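# Tuck chair under desk, park cart in yellow bay

## Task

Shove the office chair fully under the desk so it finishes upright and level with every wheel on the floor; roll the utility cart into the yellow bay so that all four of its wheels sit inside the taped outline, none touching the tape; keep the desk roughly where it started, with its load still on top and nothing overhanging its edges; the robot must not topple or be left leaning; at the end release everything and back away.

## Robot and tools

Robot: TidyBot++, one mobile base (0.54 m long, 0.50 m wide, 0.38 m tall) on four powered casters, carrying a single seven-joint arm with a two-finger gripper. There is only one arm, so every arm argument refers to it. The shoulder sits 0.12 m ahead of the base centre and 0.68 m above the floor. Segments: upper arm 0.42 m, forearm 0.31 m, hand 0.31 m. The arm begins folded, hand pointing down, reaching up to 0.08 m past the base front, elbow up to 1.15 m high. Cameras: base_camera (fixed at the base front, 644x364) and wrist_camera (on the hand, looking along it, fisheye, 644x476).

Frames (metres): the base frame has its origin on the floor below the base centre, x forward, y left, z up. The odometry frame is the base frame as it was at the scene start. base_odometry gives x, y and heading (rad, -3.142 to 3.142, positive to the left) from wheel counts only, so slipping shows up as travel and drift of a few cm builds up. base_tilt (degrees) is positive when leaning forward or right.

move: one action per call; motions inside it start together.
- base: object with any of translate_m (forward +, -2 to 2 m), strafe_m (left +, -2 to 2 m), rotate_rad (counter-clockwise seen from above +, -6.3 to 6.3 rad). These are offsets from where the base is when the command begins, measured along its own axes; translate plus strafe drives a straight line to that point. A base move is cut off after 14 s (time_out).
- joints: absolute targets by name, radians: joint_1_rad (any angle; positive is clockwise from above, opposite to heading), joint_2_rad (shoulder, -2.249 to 2.249, 0 = upper arm up, + leans forward), joint_3_rad (any angle), joint_4_rad (elbow, -2.579 to 2.579, 0 = straight; with joint_3 at 3.14, negative bends forward), joint_5_rad (any), joint_6_rad (wrist, -2.099 to 2.099; negative bends the hand forward in the reference posture), joint_7_rad (any; hand down, + is counter-clockwise from above). gripper_pos 0 (open, pad gap ~85 mm) to 1 (closed); gap is about 85 x (1 - gripper_pos) mm. Unlimited joints go the short way round, so turn in steps below half a turn.
- target: a single list of seven numbers [x, y, z, qw, qx, qy, qz], an absolute hand pose in the base frame (metres, unit quaternion), matching the hand_pose line: the point between the finger pads, its z along the fingers, its y the closing direction. With target, joints may only contain gripper_pos.
- speeds: caps for this action only: translate_m and strafe_m 0.05 to 0.5 m/s, rotate_rad 0.1 to 1.57 rad/s. When translate and strafe are combined, give the cap under just one of them.
- cameras: list of base_camera, wrist_camera or all; omitted = all, [] = none.
- blocking: true or omitted returns when all motion rests; false returns in about 0.5 s while motion continues. A later move overrides only the joints or base it names.

wait: seconds 0 to 10 plus cameras; commands nothing and reports state. stop: brakes all running motions (they report stopped and may keep pressing). zoom_image: camera plus region [x0, y0, x1, y1] in pixels of that camera's latest image, at most 504x504. read_manual: section "licences", returns licence text only. finished_scene: scene number; ends the scene for good, so the result must hold without the robot.

Result lines: move says done or the worst status. base_status, joint_status, hand_status report done, moving, off_target (rested away from target, may still push), stopped, not_followed (check withheld the arm), contact_stop, time_out, torque_fault, limit_stop_at_motor_heat. hand_status done means within 10 mm and 2 degrees; most target moves end off_target within ~3 cm. joint_positions, hand_pose, hand_target (where commanded joints would put the hand), motor_effort (% of max, peak in brackets), on_its_own (unrequested robot motion), pictures (image order), scene_time. Warnings: joint command not followed / pose unreachable, ARM HIT, MOTOR HOT, OVER-TEMPERATURE FAULT. If a call is refused or an unplanned stop appears, the reply's remaining move, wait and finished_scene calls are skipped.

Corrections: to fix hand position, add (wanted minus read hand_pose) to the previous target. To hold still, resend hand_target, not hand_pose. A held load makes the arm sag; do not command joints to their current readings while loaded. Pointing down, the hand reaches at most about 0.94 m high, and only near the base.

Things to avoid: letting the arm snag anything about 0.6 m or higher while the base drives or turns (tip-over); pushing or pulling sideways with a raised hand (wheels lift); reaching far out over nearby furniture from the folded pose; ramming the arm with the base (torque fault, limits 104.5 N m for joints 1 to 4, 51.3 for 5 to 7; arm freezes 10 s). A blocked base keeps shoving until time_out; watch base_odometry against the images. Do not grip hard on a part that still rests on something, twist or yank the gripper, release moving objects, drop, slam or hit things hard. Do not knock the desk or its load. Long stretched holds heat motors. Finish with gripper open and the robot backed away from chair, cart and desk.

Each tool is called after "Emit:" as name(argument=value, ...), one argument or row to a line, values as JSON.

## Session

Emit:
move(
)

Scene clock: 0.00 s.
base_odometry: x=+0.000 y=+0.000 heading=+0.000
base_tilt: forward=-0.3 right=+0.3
base_status: not commanded
joint_positions: joint_1_rad=+0.046 joint_2_rad=-0.325 joint_3_rad=+3.187 joint_4_rad=-2.502 joint_5_rad=+0.012 joint_6_rad=-0.905 joint_7_rad=+1.589 gripper_pos=+0.000
joint_status: not commanded
motor_effort: joint_1_rad=+1 joint_2_rad=-2 joint_3_rad=+0 joint_4_rad=+14 joint_5_rad=+0 joint_6_rad=+1 joint_7_rad=+0
hand_pose: x=+0.2611 y=-0.0128 z=+0.5906 quat_wxyz=(-0.001, +0.999, -0.032, +0.029) (m; base frame)
hand_target: x=+0.2609 y=-0.0128 z=+0.5905 quat_wxyz=(-0.001, +0.999, -0.032, +0.029) (m; base frame)
hand_status: not commanded
pictures: base_camera, wrist_camera
camera_calibration:
wrist_camera: T_world_to_cam=[[-0.0171887, -0.999009, -0.0410617, 0.0229385], [-0.999623, 0.0180496, -0.0206861, 0.323198], [0.0214067, 0.0406906, -0.998942, 0.719182], [0, 0, 0, 1]] pos_world=[0.308075, -0.0121818, 0.726049]

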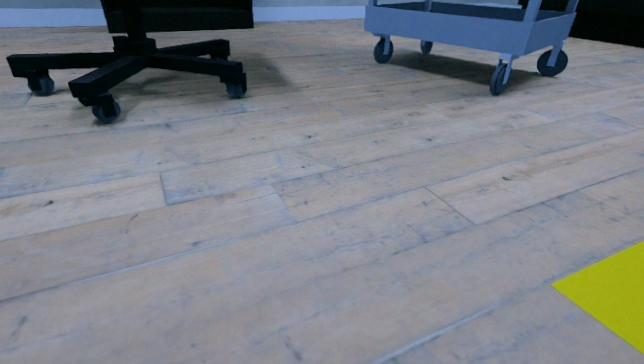

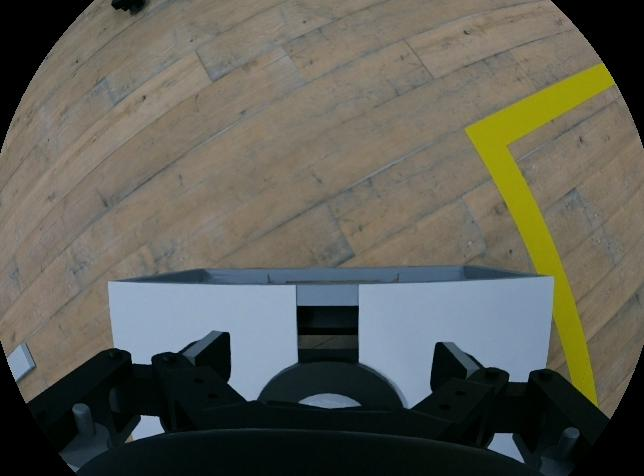

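Emit:
move(
  joints={"joint_6_rad":0.4},
)

Emit:
move(
  joints={"joint_1_rad":1.3},
  cameras=["wrist_camera"],
)

Emit:
move(
  joints={"joint_1_rad":-1.2},
  cameras=["wrist_camera"],
)

Scene clock: 4.43 s.
move: done
base_odometry: x=+0.000 y=+0.000 heading=+0.000
base_tilt: forward=-0.3 right=+0.2
base_status: not commanded
joint_positions: joint_1_rad=+0.046 joint_2_rad=-0.325 joint_3_rad=+3.187 joint_4_rad=-2.501 joint_5_rad=+0.012 joint_6_rad=+0.330 joint_7_rad=+1.589 gripper_pos=+0.000
joint_status: all done
motor_effort: joint_1_rad=+1(1) joint_2_rad=-7(7) joint_3_rad=-1(1) joint_4_rad=+19(19) joint_5_rad=+0(0) joint_6_rad=+9(9) joint_7_rad=+0(0)
hand_pose: x=+0.5417 y=-0.0369 z=+0.8170 quat_wxyz=(+0.028, +0.797, -0.027, +0.603) (m; base frame)
hand_target: x=+0.5465 y=-0.0373 z=+0.8370 quat_wxyz=(+0.030, +0.776, -0.026, +0.629) (m; base frame)
hand_status: not commanded
pictures: base_camera, wrist_camera
camera_calibration:
wrist_camera: T_world_to_cam=[[-0.026007, -0.99868, 0.0443005, -0.0518946], [-0.31146, -0.0340148, -0.94965, 0.993116], [0.949903, -0.0384954, -0.310164, -0.128361], [0, 0, 0, 1]] pos_world=[0.429896, -0.0229867, 0.905599]

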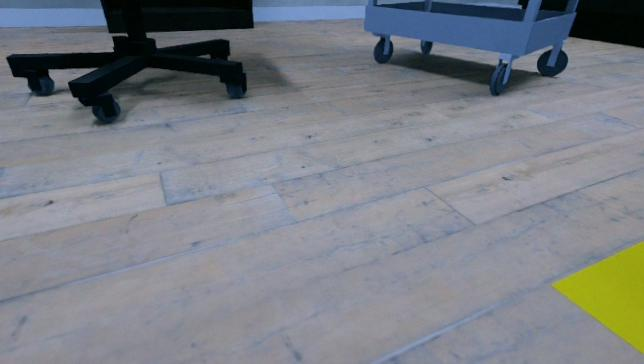

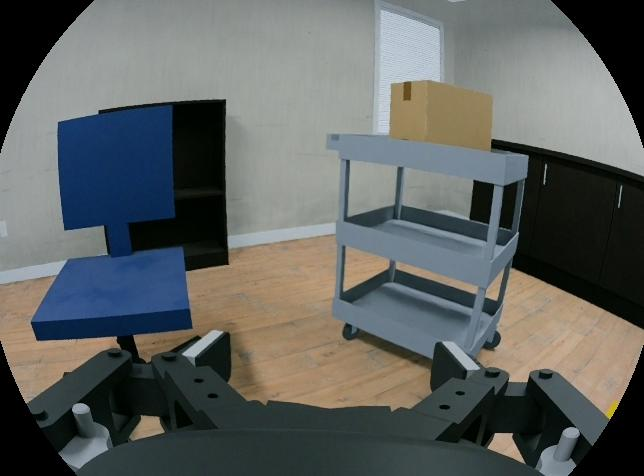

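Scene clock: 6.97 s.
move: done
base_odometry: x=+0.000 y=+0.000 heading=+0.000
base_tilt: forward=-0.3 right=+0.3
base_status: not commanded
joint_positions: joint_1_rad=+1.285 joint_2_rad=-0.325 joint_3_rad=+3.187 joint_4_rad=-2.501 joint_5_rad=+0.012 joint_6_rad=+0.331 joint_7_rad=+1.589 gripper_pos=+0.000
joint_status: all done
motor_effort: joint_1_rad=+1(2) joint_2_rad=-7(7) joint_3_rad=+0(1) joint_4_rad=+18(19) joint_5_rad=+0(1) joint_6_rad=+8(9) joint_7_rad=+0(0)
hand_pose: x=+0.2217 y=-0.4118 z=+0.8171 quat_wxyz=(+0.373, +0.633, -0.485, +0.474) (m; base frame)
hand_target: x=+0.2166 y=-0.4179 z=+0.8370 quat_wxyz=(+0.393, +0.613, -0.477, +0.492) (m; base frame)
hand_status: not commanded
pictures: wrist_camera
camera_calibration:
wrist_camera: T_world_to_cam=[[-0.952792, -0.300372, 0.0443141, 0.0583821], [-0.133457, 0.283216, -0.949725, 0.971972], [0.27272, -0.910805, -0.309933, -0.0479938], [0, 0, 0, 1]] pos_world=[0.198431, -0.301455, 0.905644]

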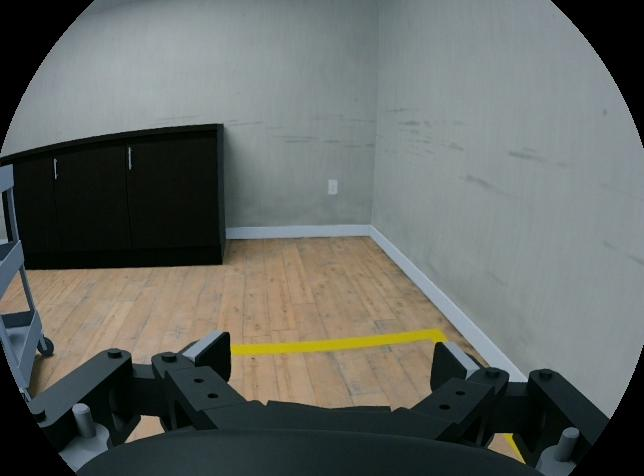

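Scene clock: 10.43 s.
move: done
base_odometry: x=+0.000 y=+0.000 heading=+0.000
base_tilt: forward=-0.3 right=+0.2
base_status: not commanded
joint_positions: joint_1_rad=-1.185 joint_2_rad=-0.325 joint_3_rad=+3.187 joint_4_rad=-2.501 joint_5_rad=+0.012 joint_6_rad=+0.331 joint_7_rad=+1.589 gripper_pos=+0.000
joint_status: all done
motor_effort: joint_1_rad=+1(2) joint_2_rad=-7(7) joint_3_rad=+0(1) joint_4_rad=+19(19) joint_5_rad=+0(0) joint_6_rad=+8(9) joint_7_rad=+0(0)
hand_pose: x=+0.2948 y=+0.3863 z=+0.8172 quat_wxyz=(-0.325, +0.666, +0.438, +0.509) (m; base frame)
hand_target: x=+0.2909 y=+0.3932 z=+0.8370 quat_wxyz=(-0.343, +0.646, +0.432, +0.528) (m; base frame)
hand_status: not commanded
pictures: wrist_camera
camera_calibration:
wrist_camera: T_world_to_cam=[[0.932829, -0.357581, 0.044331, -0.16602], [-0.0715854, -0.304499, -0.949819, 0.964657], [0.353136, 0.882845, -0.309643, -0.0578358], [0, 0, 0, 1]] pos_world=[0.244348, 0.285432, 0.905701]

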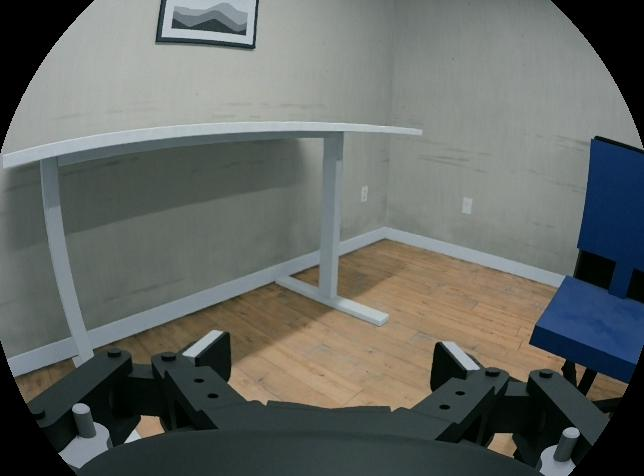

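Emit:
move(
  joints={"joint_1_rad":-1.9},
  cameras=["wrist_camera"],
)

Emit:
move(
  joints={"joint_1_rad":-0.5},
  cameras=["wrist_camera"],
)

Emit:
move(
  joints={"joint_1_rad":2.0,"joint_6_rad":-0.1},
  cameras=["wrist_camera"],
)

Emit:
move(
  joints={"joint_1_rad":0.9,"joint_6_rad":-0.1},
  cameras=["wrist_camera"],
)

Scene clock: 28.47 s.
move: done
base_odometry: x=+0.000 y=+0.000 heading=+0.000
base_tilt: forward=-0.3 right=+0.3
base_status: not commanded
joint_positions: joint_1_rad=-1.885 joint_2_rad=-0.325 joint_3_rad=+3.187 joint_4_rad=-2.501 joint_5_rad=+0.012 joint_6_rad=+0.331 joint_7_rad=+1.589 gripper_pos=+0.000
joint_status: all done
motor_effort: joint_1_rad=+1(3) joint_2_rad=-7(7) joint_3_rad=+0(1) joint_4_rad=+18(19) joint_5_rad=+0(1) joint_6_rad=+9(9) joint_7_rad=+0(1)
hand_pose: x=+0.0045 y=+0.4087 z=+0.8172 quat_wxyz=(-0.480, +0.475, +0.640, +0.366) (m; base frame)
hand_target: x=-0.0028 y=+0.4115 z=+0.8370 quat_wxyz=(-0.503, +0.459, +0.627, +0.379) (m; base frame)
hand_status: not commanded
pictures: wrist_camera
camera_calibration:
wrist_camera: T_world_to_cam=[[0.943771, 0.327614, 0.044331, -0.167322], [0.14146, -0.278986, -0.949819, 0.939305], [-0.298807, 0.902682, -0.309643, 0.0197454], [0, 0, 0, 1]] pos_world=[0.0309394, 0.299046, 0.905701]

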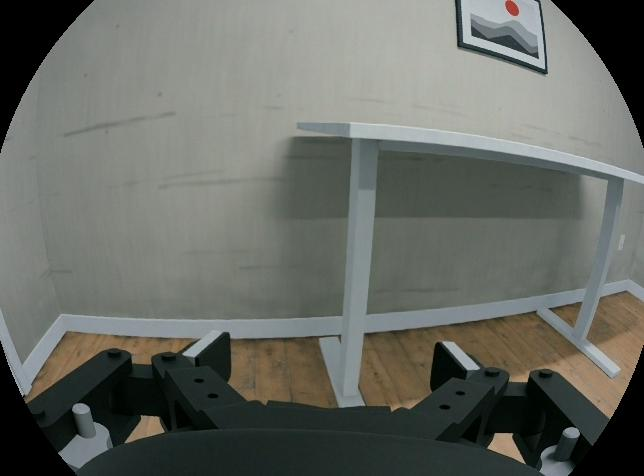

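Scene clock: 31.10 s.
move: done
base_odometry: x=+0.000 y=+0.000 heading=+0.000
base_tilt: forward=-0.3 right=+0.3
base_status: not commanded
joint_positions: joint_1_rad=-0.515 joint_2_rad=-0.325 joint_3_rad=+3.187 joint_4_rad=-2.501 joint_5_rad=+0.012 joint_6_rad=+0.331 joint_7_rad=+1.589 gripper_pos=+0.000
joint_status: all done
motor_effort: joint_1_rad=+1(2) joint_2_rad=-7(7) joint_3_rad=+0(1) joint_4_rad=+18(19) joint_5_rad=+0(0) joint_6_rad=+9(9) joint_7_rad=+0(1)
hand_pose: x=+0.4967 y=+0.1936 z=+0.8172 quat_wxyz=(-0.140, +0.773, +0.195, +0.587) (m; base frame)
hand_target: x=+0.5038 y=+0.1900 z=+0.8370 quat_wxyz=(-0.141, +0.755, +0.184, +0.614) (m; base frame)
hand_status: not commanded
pictures: wrist_camera
camera_calibration:
wrist_camera: T_world_to_cam=[[0.50897, -0.859642, 0.0443378, -0.115586], [-0.24513, -0.194125, -0.949856, 0.985329], [0.825143, 0.472579, -0.309528, -0.114114], [0, 0, 0, 1]] pos_world=[0.394524, 0.145842, 0.905724]

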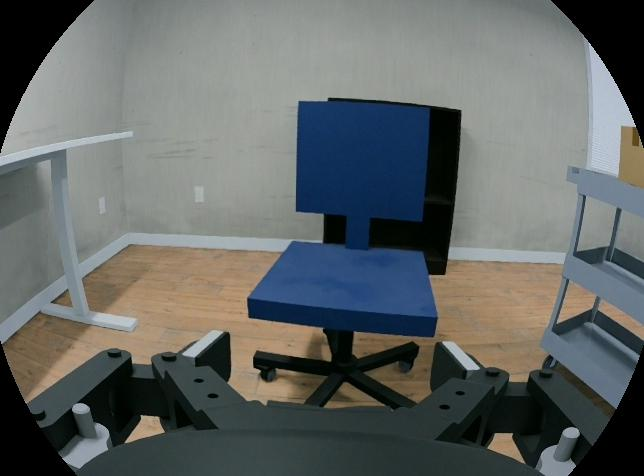

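Scene clock: 34.57 s.
move: done
base_odometry: x=+0.000 y=+0.000 heading=+0.000
base_tilt: forward=-0.3 right=+0.3
base_status: not commanded
joint_positions: joint_1_rad=+1.985 joint_2_rad=-0.325 joint_3_rad=+3.187 joint_4_rad=-2.501 joint_5_rad=+0.012 joint_6_rad=-0.021 joint_7_rad=+1.589 gripper_pos=+0.000
joint_status: all done
motor_effort: joint_1_rad=+1(3) joint_2_rad=-6(7) joint_3_rad=+0(1) joint_4_rad=+17(19) joint_5_rad=+0(0) joint_6_rad=+7(9) joint_7_rad=+0(0)
hand_pose: x=-0.0466 y=-0.3386 z=+0.7192 quat_wxyz=(+0.386, +0.479, -0.751, +0.240) (m; base frame)
hand_target: x=-0.0445 y=-0.3219 z=+0.6988 quat_wxyz=(+0.357, +0.483, -0.769, +0.218) (m; base frame)
hand_status: not commanded
pictures: wrist_camera
camera_calibration:
wrist_camera: T_world_to_cam=[[-0.928102, 0.371662, 0.0222154, 0.0736961], [0.213526, 0.580192, -0.785992, 0.821461], [-0.305013, -0.724738, -0.617837, 0.318961], [0, 0, 0, 1]] pos_world=[-0.00971909, -0.272833, 0.841091]

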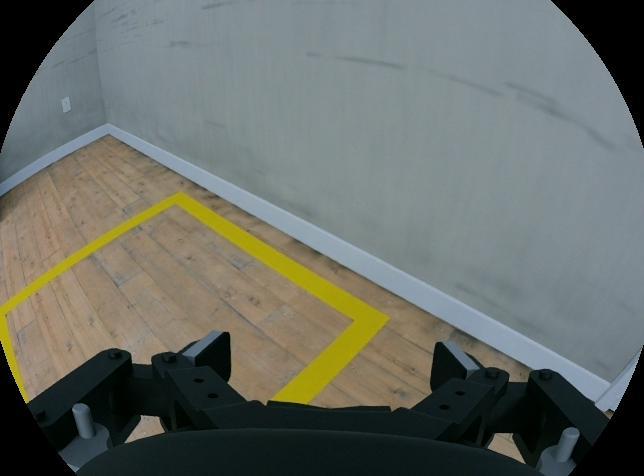

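Scene clock: 36.93 s.
move: done
base_odometry: x=+0.000 y=+0.000 heading=+0.000
base_tilt: forward=-0.3 right=+0.3
base_status: not commanded
joint_positions: joint_1_rad=+0.915 joint_2_rad=-0.325 joint_3_rad=+3.187 joint_4_rad=-2.501 joint_5_rad=+0.012 joint_6_rad=-0.022 joint_7_rad=+1.589 gripper_pos=+0.000
joint_status: all done
motor_effort: joint_1_rad=+1(2) joint_2_rad=-6(6) joint_3_rad=+0(1) joint_4_rad=+18(18) joint_5_rad=+0(0) joint_6_rad=+7(8) joint_7_rad=+0(0)
hand_pose: x=+0.3363 y=-0.3076 z=+0.7188 quat_wxyz=(+0.210, +0.795, -0.402, +0.403) (m; base frame)
hand_target: x=+0.3318 y=-0.2917 z=+0.6988 quat_wxyz=(+0.190, +0.814, -0.403, +0.372) (m; base frame)
hand_status: not commanded
pictures: wrist_camera
camera_calibration:
wrist_camera: T_world_to_cam=[[-0.771774, -0.635512, 0.0221061, 0.0551862], [-0.407025, 0.466989, -0.785017, 0.894583], [0.488565, -0.614854, -0.619079, 0.225767], [0, 0, 0, 1]] pos_world=[0.296407, -0.243875, 0.840811]

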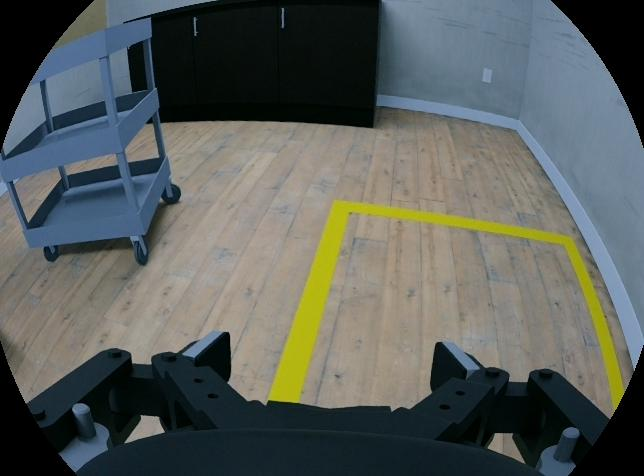

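Emit:
move(
  joints={"joint_1_rad":0,"joint_2_rad":-0.7,"joint_6_rad":-1.35},
  base={"translate_m":1.2,"strafe_m":-1.25},
  cameras=["base_camera"],
)

Emit:
move(
  base={"translate_m":0.7,"strafe_m":-0.2},
  cameras=["base_camera"],
)

Emit:
move(
  base={"translate_m":0.6,"strafe_m":0.5},
  cameras=["base_camera"],
)

Emit:
move(
  base={"strafe_m":0.75},
  cameras=["base_camera"],
)

Emit:
move(
  base={"rotate_rad":-2.74},
)

Scene clock: 76.43 s.
move: not_followed
base_odometry: x=+1.200 y=-1.250 heading=+0.000
base_tilt: forward=-0.3 right=+0.3
base_status: done
joint_positions: joint_1_rad=+0.151 joint_2_rad=-0.627 joint_3_rad=+3.187 joint_4_rad=-2.500 joint_5_rad=+0.012 joint_6_rad=-1.023 joint_7_rad=+1.589 gripper_pos=+0.000
joint_status: joint_1_rad not_followed (moved -0.764 of -0.915); joint_2_rad not_followed (moved -0.303 of -0.375); joint_6_rad not_followed (moved -1.001 of -1.328)
motor_effort: joint_1_rad=+1(3) joint_2_rad=+5(12) joint_3_rad=+0(1) joint_4_rad=+17(22) joint_5_rad=+0(1) joint_6_rad=+2(8) joint_7_rad=+0(0)
hand_pose: x=+0.2461 y=-0.0245 z=+0.6274 quat_wxyz=(+0.005, +0.989, -0.083, +0.123) (m; base frame)
hand_target: x=+0.2337 y=-0.0214 z=+0.6244 quat_wxyz=(+0.003, +0.991, -0.080, +0.103) (m; base frame)
hand_status: not commanded
pictures: base_camera
joint command not followed: on one or more control steps a check withheld the commanded joint targets, and the robot was not sent them on those steps. On the call's last step the targets were still withheld.
cause: the commanded joint targets, or the way to them, would bring two parts of the arm too close to each other (its gripper and another part of the arm, with the joints from joint_2_rad to joint_7_rad between them).

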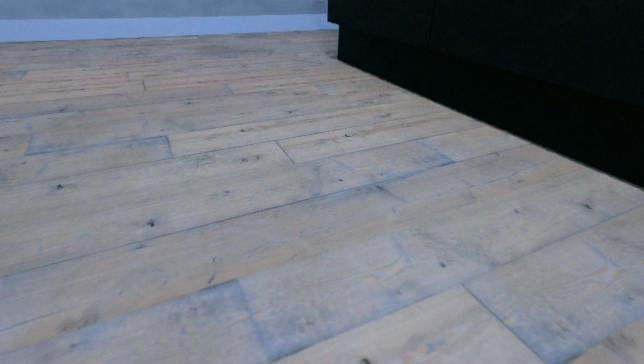

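Scene clock: 81.47 s.
move: time_out
base_odometry: x=+1.898 y=-1.449 heading=+0.005
base_tilt: forward=-0.3 right=+0.3
base_status: translate_m time_out (by the wheels' count: +0.698 of +0.700); strafe_m time_out (by the wheels' count: -0.200 of -0.200)
joint_positions: joint_1_rad=+0.150 joint_2_rad=-0.625 joint_3_rad=+3.187 joint_4_rad=-2.497 joint_5_rad=+0.013 joint_6_rad=-1.023 joint_7_rad=+1.589 gripper_pos=+0.000
joint_status: not commanded
on_its_own: joint_1_rad still aims at your old target +0.000; joint_2_rad still aims at your old target -0.700; joint_6_rad still aims at your old target -1.350
motor_effort: joint_1_rad=+1(2) joint_2_rad=+5(8) joint_3_rad=+0(1) joint_4_rad=+17(18) joint_5_rad=+0(1) joint_6_rad=+2(3) joint_7_rad=+0(0)
hand_pose: x=+0.2470 y=-0.0248 z=+0.6281 quat_wxyz=(+0.005, +0.989, -0.083, +0.123) (m; base frame)
hand_target: x=+0.2337 y=-0.0214 z=+0.6244 quat_wxyz=(+0.003, +0.991, -0.080, +0.103) (m; base frame)
hand_status: not commanded
pictures: base_camera
joint command not followed: on one or more control steps a check withheld the commanded joint targets, and the robot was not sent them on those steps. On the call's last step the targets were still withheld.
cause: the commanded joint targets, or the way to them, would bring two parts of the arm too close to each other (the joints from joint_2_rad to joint_7_rad lie between them).

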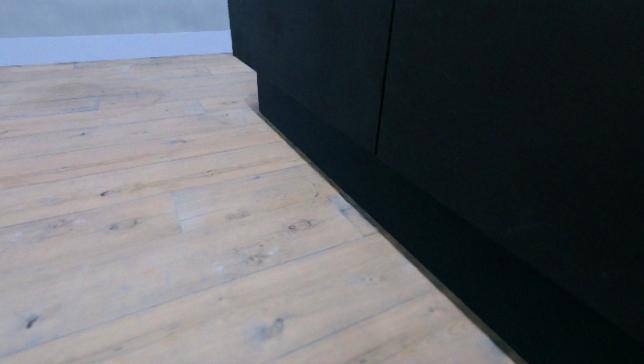

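not run: a stop that you did not command came earlier in this reply.

not run: a stop that you did not command came earlier in this reply.

not run: a stop that you did not command came earlier in this reply.

Emit:
move(
  joints={"joint_1_rad":0,"joint_2_rad":-0.62,"joint_6_rad":-1.0},
  base={"strafe_m":0.27},
  cameras=[],
)

Emit:
move(
  base={"translate_m":0.6,"strafe_m":0.33},
  cameras=["base_camera"],
)

Emit:
move(
  base={"strafe_m":0.65},
  cameras=["base_camera"],
)

Emit:
move(
  base={"rotate_rad":-2.74},
)

Scene clock: 87.70 s.
move: done
base_odometry: x=+1.897 y=-1.179 heading=+0.004
base_tilt: forward=-0.3 right=+0.2
base_status: done
joint_positions: joint_1_rad=+0.004 joint_2_rad=-0.620 joint_3_rad=+3.187 joint_4_rad=-2.497 joint_5_rad=+0.013 joint_6_rad=-0.989 joint_7_rad=+1.589 gripper_pos=+0.000
joint_status: all done
motor_effort: joint_1_rad=+1(5) joint_2_rad=+4(7) joint_3_rad=+0(1) joint_4_rad=+17(18) joint_5_rad=+0(2) joint_6_rad=+2(4) joint_7_rad=+0(0)
hand_pose: x=+0.2590 y=-0.0063 z=+0.6300 quat_wxyz=(-0.003, +0.991, -0.011, +0.137) (m; base frame)
hand_target: x=+0.2537 y=-0.0053 z=+0.6271 quat_wxyz=(-0.004, +0.992, -0.008, +0.129) (m; base frame)
hand_status: not commanded
pictures: none
held back during your reply time, on 59 control steps: two parts of the arm were too close to each other, or the arm's last command would have brought them too close.
led back after a hold: the arm was led back toward your command in small steps, so it may still be short of it.
joint command not followed: on one or more control steps a check withheld the commanded joint targets, and the robot was not sent them on those steps.
cause: the commanded joint targets, or the way to them, would bring two parts of the arm too close to each other (the joints from joint_2_rad to joint_7_rad lie between them).
No camera images: "cameras" was empty.

Scene clock: 90.27 s.
move: done
base_odometry: x=+2.495 y=-0.846 heading=+0.005
base_tilt: forward=-0.3 right=+0.3
base_status: done
joint_positions: joint_1_rad=+0.004 joint_2_rad=-0.620 joint_3_rad=+3.187 joint_4_rad=-2.497 joint_5_rad=+0.013 joint_6_rad=-0.989 joint_7_rad=+1.589 gripper_pos=+0.000
joint_status: not commanded
motor_effort: joint_1_rad=+1(1) joint_2_rad=+4(7) joint_3_rad=+0(1) joint_4_rad=+17(18) joint_5_rad=+0(1) joint_6_rad=+2(3) joint_7_rad=+0(0)
hand_pose: x=+0.2590 y=-0.0063 z=+0.6301 quat_wxyz=(-0.003, +0.990, -0.011, +0.137) (m; base frame)
hand_target: x=+0.2537 y=-0.0053 z=+0.6271 quat_wxyz=(-0.004, +0.992, -0.008, +0.129) (m; base frame)
hand_status: not commanded
pictures: base_camera

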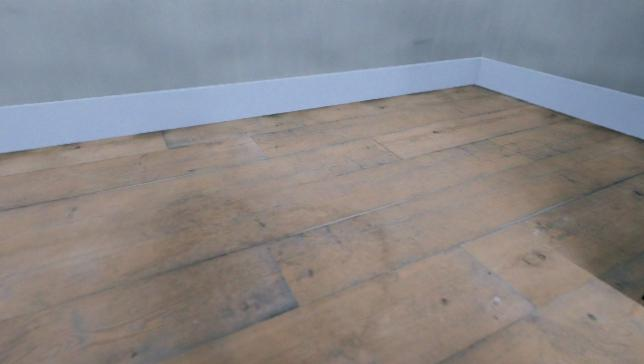

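Scene clock: 92.93 s.
move: done
base_odometry: x=+2.493 y=-0.196 heading=+0.004
base_tilt: forward=-0.3 right=+0.3
base_status: done
joint_positions: joint_1_rad=+0.004 joint_2_rad=-0.620 joint_3_rad=+3.187 joint_4_rad=-2.497 joint_5_rad=+0.013 joint_6_rad=-0.989 joint_7_rad=+1.589 gripper_pos=+0.000
joint_status: not commanded
motor_effort: joint_1_rad=+1(2) joint_2_rad=+4(6) joint_3_rad=+0(1) joint_4_rad=+17(18) joint_5_rad=+0(1) joint_6_rad=+3(3) joint_7_rad=+0(1)
hand_pose: x=+0.2590 y=-0.0063 z=+0.6301 quat_wxyz=(-0.003, +0.990, -0.011, +0.137) (m; base frame)
hand_target: x=+0.2537 y=-0.0053 z=+0.6271 quat_wxyz=(-0.004, +0.992, -0.008, +0.129) (m; base frame)
hand_status: not commanded
pictures: base_camera

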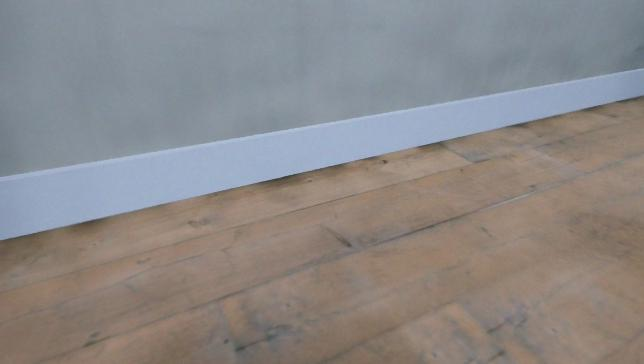

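Scene clock: 95.97 s.
move: done
base_odometry: x=+2.493 y=-0.196 heading=-2.735
base_tilt: forward=-0.3 right=+0.3
base_status: done
joint_positions: joint_1_rad=+0.004 joint_2_rad=-0.620 joint_3_rad=+3.187 joint_4_rad=-2.497 joint_5_rad=+0.013 joint_6_rad=-0.989 joint_7_rad=+1.589 gripper_pos=+0.000
joint_status: not commanded
motor_effort: joint_1_rad=+1(2) joint_2_rad=+4(6) joint_3_rad=+0(1) joint_4_rad=+17(17) joint_5_rad=+0(1) joint_6_rad=+3(3) joint_7_rad=+0(0)
hand_pose: x=+0.2590 y=-0.0063 z=+0.6301 quat_wxyz=(-0.003, +0.990, -0.011, +0.137) (m; base frame)
hand_target: x=+0.2537 y=-0.0053 z=+0.6271 quat_wxyz=(-0.004, +0.992, -0.008, +0.129) (m; base frame)
hand_status: not commanded
pictures: base_camera, wrist_camera
camera_calibration:
wrist_camera: T_world_to_cam=[[0.0332061, -0.998785, -0.0364111, 0.015068], [-0.971598, -0.023719, -0.235445, 0.449653], [0.234295, 0.0431952, -0.971205, 0.685793], [0, 0, 0, 1]] pos_world=[0.275704, -0.00390794, 0.772463]

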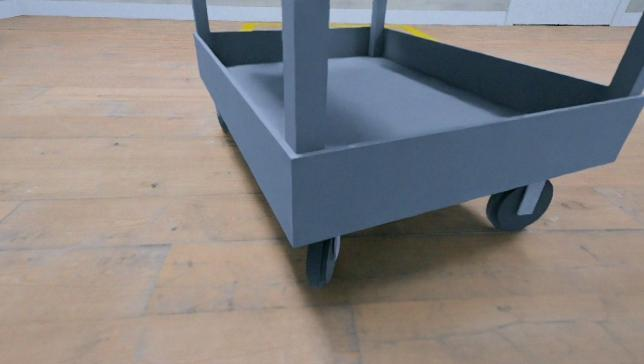

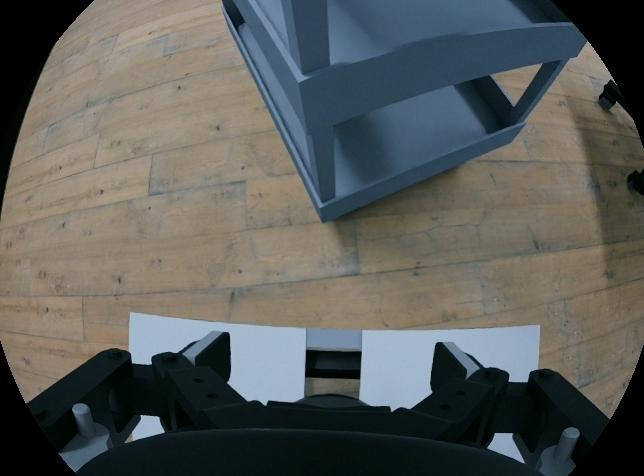

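Emit:
move(
  base={"translate_m":0.1,"strafe_m":-0.314},
  cameras=[],
)

Emit:
move(
  base={"rotate_rad":0.45},
)

Scene clock: 108.70 s.
move: done
base_odometry: x=+2.276 y=+0.053 heading=-2.735
base_tilt: forward=-0.3 right=+0.3
base_status: done
joint_positions: joint_1_rad=+0.004 joint_2_rad=-0.620 joint_3_rad=+3.187 joint_4_rad=-2.497 joint_5_rad=+0.013 joint_6_rad=-0.989 joint_7_rad=+1.589 gripper_pos=+0.000
joint_status: not commanded
motor_effort: joint_1_rad=+1(2) joint_2_rad=+4(5) joint_3_rad=+0(1) joint_4_rad=+18(18) joint_5_rad=+0(1) joint_6_rad=+3(3) joint_7_rad=+0(1)
hand_pose: x=+0.2590 y=-0.0063 z=+0.6301 quat_wxyz=(-0.003, +0.990, -0.011, +0.137) (m; base frame)
hand_target: x=+0.2537 y=-0.0053 z=+0.6271 quat_wxyz=(-0.004, +0.992, -0.008, +0.129) (m; base frame)
hand_status: not commanded
pictures: none
No camera images: "cameras" was empty.

Scene clock: 110.07 s.
move: done
base_odometry: x=+2.276 y=+0.053 heading=-2.286
base_tilt: forward=-0.3 right=+0.3
base_status: done
joint_positions: joint_1_rad=+0.004 joint_2_rad=-0.620 joint_3_rad=+3.187 joint_4_rad=-2.497 joint_5_rad=+0.013 joint_6_rad=-0.989 joint_7_rad=+1.589 gripper_pos=+0.000
joint_status: not commanded
motor_effort: joint_1_rad=+1(2) joint_2_rad=+4(5) joint_3_rad=+0(1) joint_4_rad=+17(18) joint_5_rad=+0(1) joint_6_rad=+3(3) joint_7_rad=+0(0)
hand_pose: x=+0.2590 y=-0.0063 z=+0.6301 quat_wxyz=(-0.003, +0.990, -0.011, +0.137) (m; base frame)
hand_target: x=+0.2537 y=-0.0053 z=+0.6271 quat_wxyz=(-0.004, +0.992, -0.008, +0.129) (m; base frame)
hand_status: not commanded
pictures: base_camera, wrist_camera
camera_calibration:
wrist_camera: T_world_to_cam=[[0.0332061, -0.998785, -0.0364111, 0.015068], [-0.971598, -0.023719, -0.235445, 0.449653], [0.234295, 0.0431952, -0.971205, 0.685793], [0, 0, 0, 1]] pos_world=[0.275704, -0.00390794, 0.772463]

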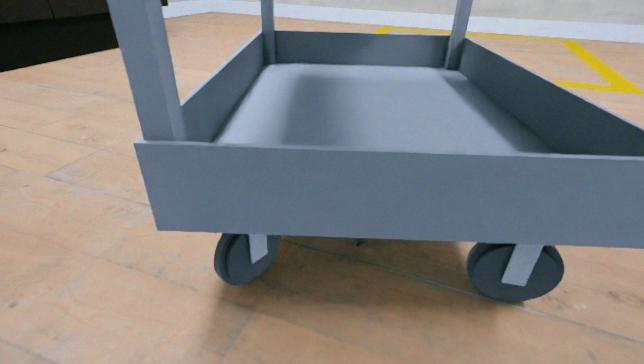

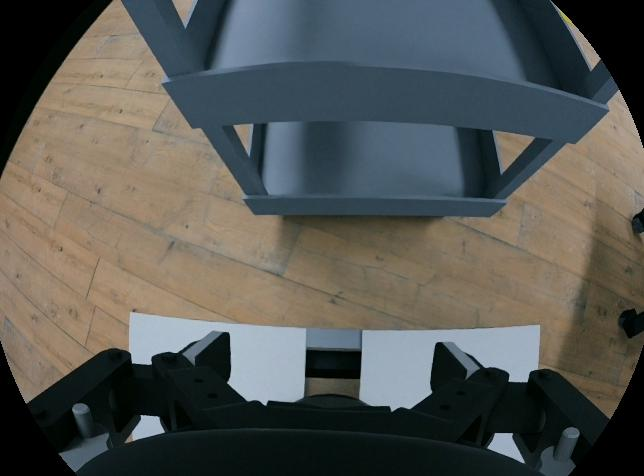

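Emit:
move(
  joints={"joint_1_rad":1.57},
  base={"translate_m":0.1,"strafe_m":-0.035},
  cameras=[],
)

Emit:
move(
  base={"translate_m":0.2},
  speeds={"translate_m":0.1},
  cameras=["base_camera"],
)

Emit:
move(
  base={"translate_m":0.33,"strafe_m":0.086,"rotate_rad":-0.184},
  speeds={"translate_m":0.17,"rotate_rad":0.1},
)

Scene clock: 120.93 s.
move: done
base_odometry: x=+2.184 y=+0.000 heading=-2.285
base_tilt: forward=-0.3 right=+0.3
base_status: done
joint_positions: joint_1_rad=+1.555 joint_2_rad=-0.617 joint_3_rad=+3.187 joint_4_rad=-2.497 joint_5_rad=+0.013 joint_6_rad=-0.989 joint_7_rad=+1.589 gripper_pos=+0.000
joint_status: all done
motor_effort: joint_1_rad=+1(2) joint_2_rad=+4(7) joint_3_rad=+0(1) joint_4_rad=+18(18) joint_5_rad=+0(0) joint_6_rad=+3(3) joint_7_rad=+0(0)
hand_pose: x=+0.1155 y=-0.1399 z=+0.6296 quat_wxyz=(+0.092, +0.700, -0.701, +0.099) (m; base frame)
hand_target: x=+0.1138 y=-0.1347 z=+0.6271 quat_wxyz=(+0.088, +0.696, -0.707, +0.094) (m; base frame)
hand_status: not commanded
pictures: none
No camera images: "cameras" was empty.

Scene clock: 123.43 s.
move: done
base_odometry: x=+2.053 y=-0.151 heading=-2.285
base_tilt: forward=-0.3 right=+0.3
base_status: done
joint_positions: joint_1_rad=+1.557 joint_2_rad=-0.617 joint_3_rad=+3.187 joint_4_rad=-2.497 joint_5_rad=+0.013 joint_6_rad=-0.989 joint_7_rad=+1.589 gripper_pos=+0.000
joint_status: not commanded
motor_effort: joint_1_rad=+1(2) joint_2_rad=+4(5) joint_3_rad=+0(1) joint_4_rad=+17(18) joint_5_rad=+0(1) joint_6_rad=+3(3) joint_7_rad=+0(0)
hand_pose: x=+0.1152 y=-0.1399 z=+0.6296 quat_wxyz=(+0.092, +0.699, -0.702, +0.099) (m; base frame)
hand_target: x=+0.1138 y=-0.1347 z=+0.6271 quat_wxyz=(+0.088, +0.696, -0.707, +0.094) (m; base frame)
hand_status: not commanded
pictures: base_camera

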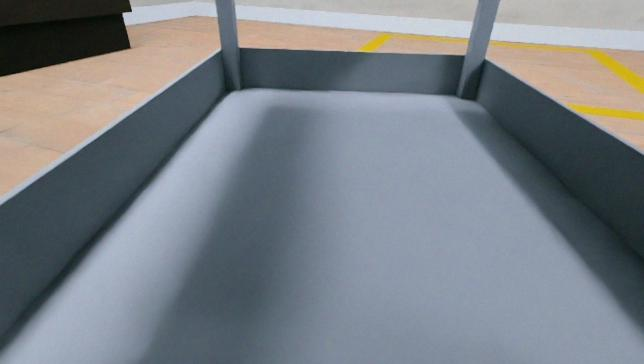

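Scene clock: 126.10 s.
move: done
base_odometry: x=+1.902 y=-0.456 heading=-2.470
base_tilt: forward=-0.3 right=+0.3
base_status: done
joint_positions: joint_1_rad=+1.557 joint_2_rad=-0.617 joint_3_rad=+3.187 joint_4_rad=-2.497 joint_5_rad=+0.013 joint_6_rad=-0.989 joint_7_rad=+1.589 gripper_pos=+0.000
joint_status: not commanded
motor_effort: joint_1_rad=+1(2) joint_2_rad=+4(5) joint_3_rad=+0(1) joint_4_rad=+18(18) joint_5_rad=+0(1) joint_6_rad=+2(3) joint_7_rad=+0(0)
hand_pose: x=+0.1152 y=-0.1399 z=+0.6296 quat_wxyz=(+0.092, +0.699, -0.702, +0.099) (m; base frame)
hand_target: x=+0.1138 y=-0.1347 z=+0.6271 quat_wxyz=(+0.088, +0.696, -0.707, +0.094) (m; base frame)
hand_status: not commanded
pictures: base_camera, wrist_camera
camera_calibration:
wrist_camera: T_world_to_cam=[[-0.998025, -0.0511056, -0.0365151, 0.137855], [-0.041284, 0.971876, -0.231845, 0.336491], [0.0473368, -0.22988, -0.972067, 0.708629], [0, 0, 0, 1]] pos_world=[0.117931, -0.157083, 0.771882]

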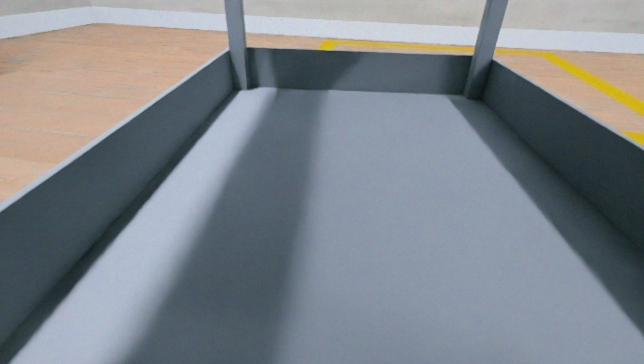

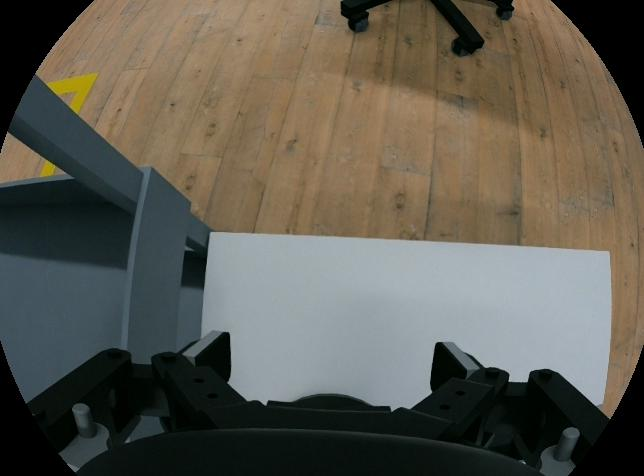

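Emit:
move(
  base={"translate_m":0.302,"strafe_m":0.096,"rotate_rad":-0.2125},
  speeds={"translate_m":0.17,"rotate_rad":0.11},
  cameras=[],
)

Emit:
move(
  base={"translate_m":0.302,"strafe_m":0.096,"rotate_rad":-0.2125},
  speeds={"translate_m":0.17,"rotate_rad":0.11},
)

Scene clock: 131.67 s.
move: done
base_odometry: x=+1.726 y=-0.719 heading=-2.683
base_tilt: forward=-0.3 right=+0.2
base_status: done
joint_positions: joint_1_rad=+1.558 joint_2_rad=-0.617 joint_3_rad=+3.187 joint_4_rad=-2.497 joint_5_rad=+0.013 joint_6_rad=-0.989 joint_7_rad=+1.589 gripper_pos=+0.000
joint_status: not commanded
motor_effort: joint_1_rad=+1(2) joint_2_rad=+4(5) joint_3_rad=+0(1) joint_4_rad=+16(18) joint_5_rad=+0(1) joint_6_rad=+3(3) joint_7_rad=+0(0)
hand_pose: x=+0.1151 y=-0.1399 z=+0.6296 quat_wxyz=(+0.092, +0.699, -0.702, +0.099) (m; base frame)
hand_target: x=+0.1138 y=-0.1347 z=+0.6271 quat_wxyz=(+0.088, +0.696, -0.707, +0.094) (m; base frame)
hand_status: not commanded
pictures: none
No camera images: "cameras" was empty.

Scene clock: 134.13 s.
move: done
base_odometry: x=+1.498 y=-0.938 heading=-2.896
base_tilt: forward=-0.3 right=+0.2
base_status: done
joint_positions: joint_1_rad=+1.558 joint_2_rad=-0.617 joint_3_rad=+3.187 joint_4_rad=-2.497 joint_5_rad=+0.013 joint_6_rad=-0.989 joint_7_rad=+1.589 gripper_pos=+0.000
joint_status: not commanded
motor_effort: joint_1_rad=+1(2) joint_2_rad=+4(6) joint_3_rad=+0(1) joint_4_rad=+17(18) joint_5_rad=+0(1) joint_6_rad=+3(3) joint_7_rad=+0(0)
hand_pose: x=+0.1150 y=-0.1399 z=+0.6296 quat_wxyz=(+0.092, +0.699, -0.702, +0.099) (m; base frame)
hand_target: x=+0.1138 y=-0.1347 z=+0.6271 quat_wxyz=(+0.088, +0.696, -0.707, +0.094) (m; base frame)
hand_status: not commanded
pictures: base_camera, wrist_camera
camera_calibration:
wrist_camera: T_world_to_cam=[[-0.998101, -0.0496097, -0.0365151, 0.137864], [-0.0398273, 0.971937, -0.231845, 0.336318], [0.0469922, -0.22995, -0.972067, 0.70867], [0, 0, 0, 1]] pos_world=[0.117695, -0.157081, 0.771882]

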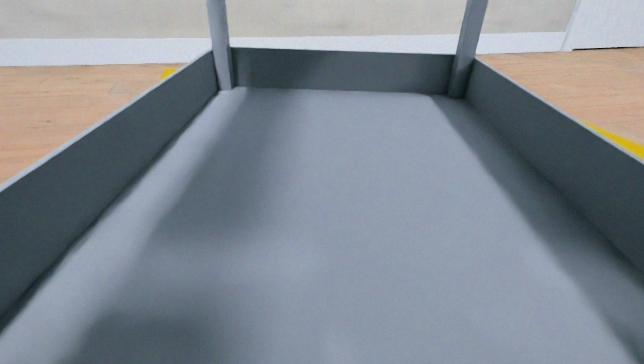

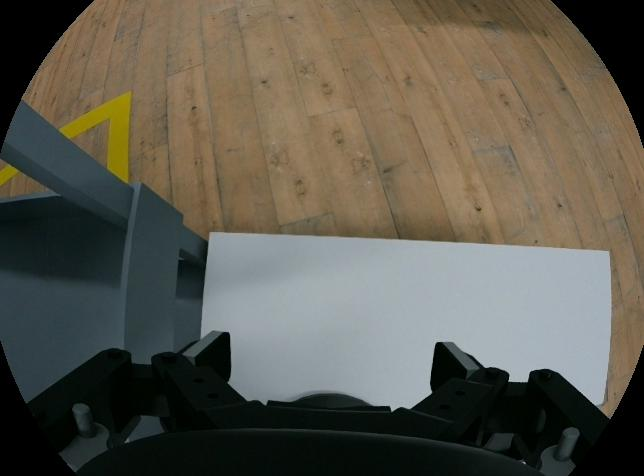

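Emit:
move(
  base={"translate_m":0.31,"strafe_m":0.09,"rotate_rad":-0.2},
  speeds={"translate_m":0.17,"rotate_rad":0.11},
  cameras=[],
)

Emit:
move(
  base={"translate_m":0.31,"strafe_m":0.09,"rotate_rad":-0.2},
  speeds={"translate_m":0.12,"rotate_rad":0.1},
)

Emit:
move(
  base={"translate_m":-0.65},
  joints={"joint_1_rad":0.7,"joint_6_rad":-0.1},
)

Scene clock: 142.37 s.
move: done
base_odometry: x=+1.220 y=-1.101 heading=-3.095
base_tilt: forward=-0.3 right=+0.2
base_status: done
joint_positions: joint_1_rad=+1.558 joint_2_rad=-0.617 joint_3_rad=+3.187 joint_4_rad=-2.497 joint_5_rad=+0.013 joint_6_rad=-0.989 joint_7_rad=+1.589 gripper_pos=+0.000
joint_status: not commanded
motor_effort: joint_1_rad=+1(2) joint_2_rad=+4(5) joint_3_rad=+0(1) joint_4_rad=+17(18) joint_5_rad=+0(1) joint_6_rad=+3(3) joint_7_rad=+0(1)
hand_pose: x=+0.1150 y=-0.1399 z=+0.6296 quat_wxyz=(+0.092, +0.699, -0.702, +0.099) (m; base frame)
hand_target: x=+0.1138 y=-0.1347 z=+0.6271 quat_wxyz=(+0.088, +0.696, -0.707, +0.094) (m; base frame)
hand_status: not commanded
pictures: none
No camera images: "cameras" was empty.

Scene clock: 145.67 s.
move: done
base_odometry: x=+0.915 y=-1.205 heading=+2.990
base_tilt: forward=-0.4 right=+0.1
base_status: done
joint_positions: joint_1_rad=+1.559 joint_2_rad=-0.617 joint_3_rad=+3.187 joint_4_rad=-2.497 joint_5_rad=+0.013 joint_6_rad=-0.989 joint_7_rad=+1.589 gripper_pos=+0.000
joint_status: not commanded
motor_effort: joint_1_rad=+1(2) joint_2_rad=+5(5) joint_3_rad=+0(1) joint_4_rad=+17(18) joint_5_rad=+0(1) joint_6_rad=+3(3) joint_7_rad=+0(0)
hand_pose: x=+0.1150 y=-0.1399 z=+0.6296 quat_wxyz=(+0.092, +0.699, -0.702, +0.099) (m; base frame)
hand_target: x=+0.1138 y=-0.1347 z=+0.6271 quat_wxyz=(+0.088, +0.696, -0.707, +0.094) (m; base frame)
hand_status: not commanded
pictures: base_camera, wrist_camera
camera_calibration:
wrist_camera: T_world_to_cam=[[-0.998113, -0.049375, -0.0365151, 0.137866], [-0.0395988, 0.971946, -0.231845, 0.33629], [0.0469381, -0.229961, -0.972067, 0.708676], [0, 0, 0, 1]] pos_world=[0.117658, -0.157081, 0.771882]

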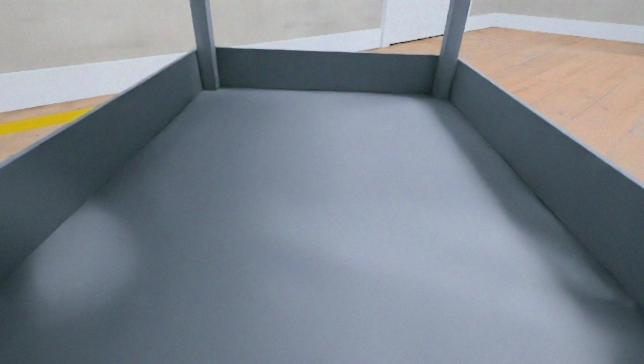

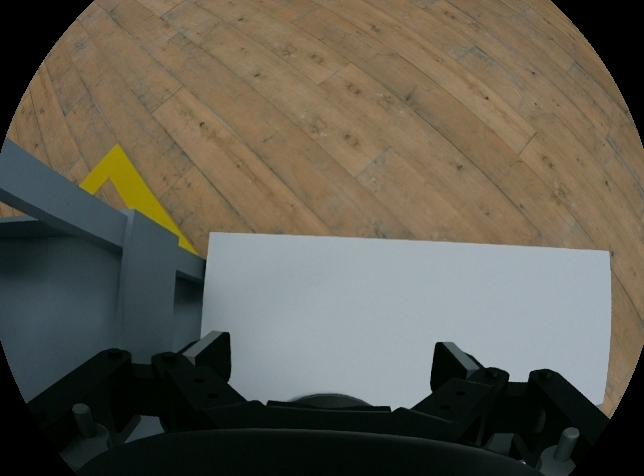

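Scene clock: 148.30 s.
move: done
base_odometry: x=+1.557 y=-1.303 heading=+2.989
base_tilt: forward=-0.3 right=+0.3
base_status: done
joint_positions: joint_1_rad=+0.715 joint_2_rad=-0.617 joint_3_rad=+3.187 joint_4_rad=-2.497 joint_5_rad=+0.013 joint_6_rad=-0.172 joint_7_rad=+1.589 gripper_pos=+0.000
joint_status: all done
motor_effort: joint_1_rad=+1(2) joint_2_rad=+1(5) joint_3_rad=+0(1) joint_4_rad=+20(21) joint_5_rad=+0(1) joint_6_rad=+8(8) joint_7_rad=+0(0)
hand_pose: x=+0.3603 y=-0.2286 z=+0.7852 quat_wxyz=(+0.188, +0.798, -0.309, +0.483) (m; base frame)
hand_target: x=+0.3697 y=-0.2303 z=+0.8032 quat_wxyz=(+0.195, +0.783, -0.297, +0.511) (m; base frame)
hand_status: not commanded
pictures: base_camera, wrist_camera
camera_calibration:
wrist_camera: T_world_to_cam=[[-0.631654, -0.774939, 0.0219698, 0.0402462], [-0.397967, 0.299804, -0.867029, 0.942474], [0.665308, -0.556406, -0.497772, 0.158178], [0, 0, 0, 1]] pos_world=[0.295258, -0.163357, 0.895005]

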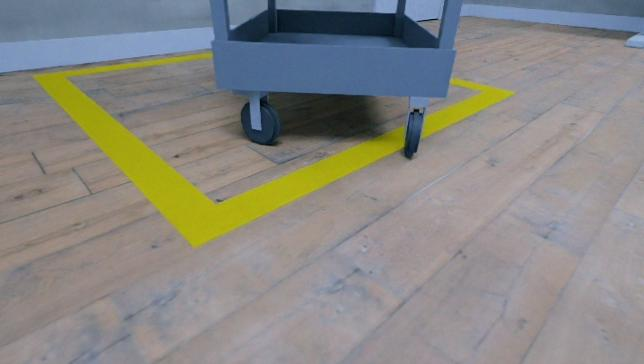

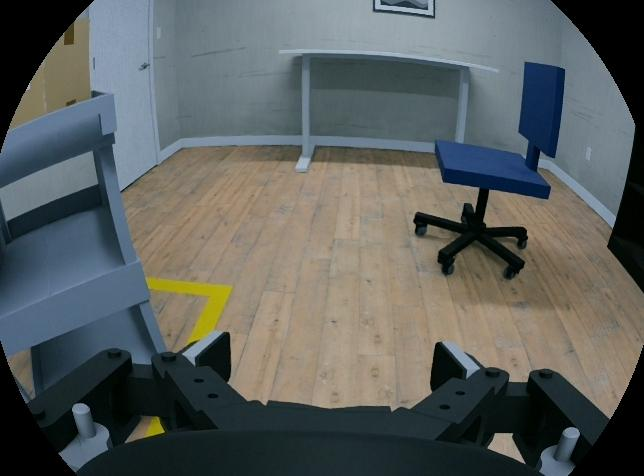

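Emit:
move(
  base={"translate_m":0.6},
  joints={"joint_1_rad":1.57,"joint_6_rad":-1.0},
  speeds={"translate_m":0.25},
  cameras=[],
)

Emit:
move(
  base={"translate_m":0.06},
  speeds={"translate_m":0.08},
  cameras=[],
)

Emit:
move(
  base={"translate_m":0.364,"strafe_m":-0.127,"rotate_rad":0.3},
  speeds={"translate_m":0.13,"rotate_rad":0.11},
  cameras=[],
)

Emit:
move(
  base={"translate_m":-0.6},
  joints={"joint_1_rad":0.7,"joint_6_rad":-0.1},
)

Scene clock: 161.33 s.
move: done
base_odometry: x=+0.964 y=-1.212 heading=+2.990
base_tilt: forward=-0.3 right=+0.3
base_status: done
joint_positions: joint_1_rad=+1.556 joint_2_rad=-0.617 joint_3_rad=+3.187 joint_4_rad=-2.497 joint_5_rad=+0.013 joint_6_rad=-0.924 joint_7_rad=+1.589 gripper_pos=+0.000
joint_status: all done
motor_effort: joint_1_rad=+1(2) joint_2_rad=+4(4) joint_3_rad=+0(1) joint_4_rad=+18(21) joint_5_rad=+0(1) joint_6_rad=+3(9) joint_7_rad=+0(0)
hand_pose: x=+0.1150 y=-0.1594 z=+0.6358 quat_wxyz=(+0.116, +0.696, -0.698, +0.122) (m; base frame)
hand_target: x=+0.1138 y=-0.1347 z=+0.6271 quat_wxyz=(+0.088, +0.696, -0.707, +0.094) (m; base frame)
hand_status: not commanded
pictures: none
No camera images: "cameras" was empty.

Scene clock: 162.73 s.
move: done
base_odometry: x=+0.906 y=-1.204 heading=+2.990
base_tilt: forward=-0.6 right=+0.1
base_status: done
joint_positions: joint_1_rad=+1.556 joint_2_rad=-0.617 joint_3_rad=+3.187 joint_4_rad=-2.497 joint_5_rad=+0.013 joint_6_rad=-0.926 joint_7_rad=+1.589 gripper_pos=+0.000
joint_status: not commanded
motor_effort: joint_1_rad=+1(2) joint_2_rad=+4(6) joint_3_rad=+0(1) joint_4_rad=+18(18) joint_5_rad=+0(1) joint_6_rad=+3(4) joint_7_rad=+0(0)
hand_pose: x=+0.1149 y=-0.1589 z=+0.6356 quat_wxyz=(+0.115, +0.696, -0.698, +0.121) (m; base frame)
hand_target: x=+0.1138 y=-0.1347 z=+0.6271 quat_wxyz=(+0.088, +0.696, -0.707, +0.094) (m; base frame)
hand_status: not commanded
pictures: none
No camera images: "cameras" was empty.

Scene clock: 166.53 s.
move: done
base_odometry: x=+0.565 y=-1.024 heading=-2.995
base_tilt: forward=-0.7 right=+0.2
base_status: done
joint_positions: joint_1_rad=+1.556 joint_2_rad=-0.617 joint_3_rad=+3.187 joint_4_rad=-2.497 joint_5_rad=+0.013 joint_6_rad=-0.928 joint_7_rad=+1.589 gripper_pos=+0.000
joint_status: not commanded
motor_effort: joint_1_rad=+1(2) joint_2_rad=+4(7) joint_3_rad=+0(1) joint_4_rad=+17(18) joint_5_rad=+0(1) joint_6_rad=+3(4) joint_7_rad=+0(1)
hand_pose: x=+0.1148 y=-0.1582 z=+0.6353 quat_wxyz=(+0.114, +0.696, -0.698, +0.120) (m; base frame)
hand_target: x=+0.1138 y=-0.1347 z=+0.6271 quat_wxyz=(+0.088, +0.696, -0.707, +0.094) (m; base frame)
hand_status: not commanded
pictures: none
No camera images: "cameras" was empty.

Scene clock: 169.10 s.
move: done
base_odometry: x=+1.159 y=-0.936 heading=-2.995
base_tilt: forward=-0.3 right=+0.3
base_status: done
joint_positions: joint_1_rad=+0.715 joint_2_rad=-0.617 joint_3_rad=+3.187 joint_4_rad=-2.497 joint_5_rad=+0.013 joint_6_rad=-0.172 joint_7_rad=+1.589 gripper_pos=+0.000
joint_status: all done
motor_effort: joint_1_rad=+1(2) joint_2_rad=+1(6) joint_3_rad=+0(1) joint_4_rad=+20(21) joint_5_rad=+0(1) joint_6_rad=+8(8) joint_7_rad=+0(0)
hand_pose: x=+0.3602 y=-0.2285 z=+0.7853 quat_wxyz=(+0.188, +0.798, -0.309, +0.483) (m; base frame)
hand_target: x=+0.3697 y=-0.2303 z=+0.8032 quat_wxyz=(+0.195, +0.783, -0.297, +0.511) (m; base frame)
hand_status: not commanded
pictures: base_camera, wrist_camera
camera_calibration:
wrist_camera: T_world_to_cam=[[-0.631656, -0.774938, 0.0219684, 0.0402515], [-0.397777, 0.299647, -0.867171, 0.942525], [0.66542, -0.556492, -0.497526, 0.158071], [0, 0, 0, 1]] pos_world=[0.295157, -0.163268, 0.89509]

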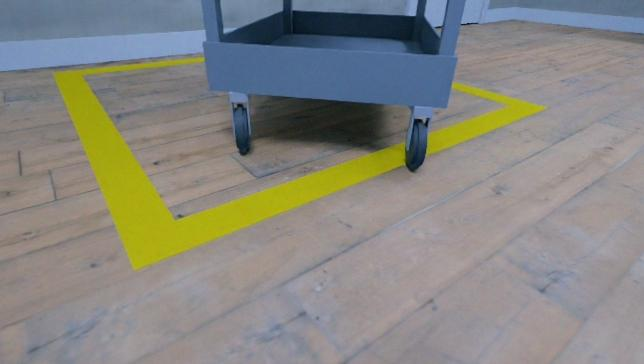

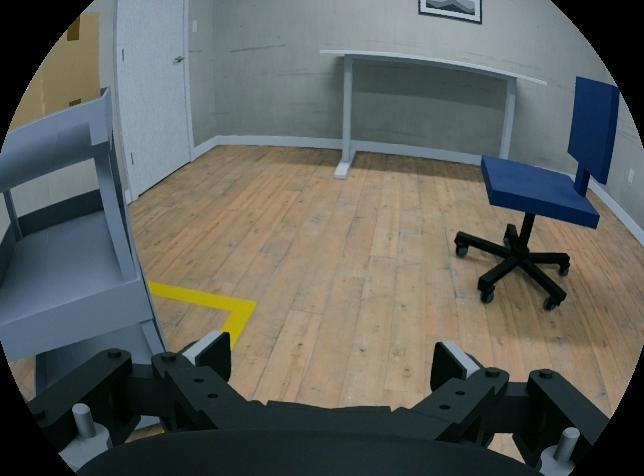

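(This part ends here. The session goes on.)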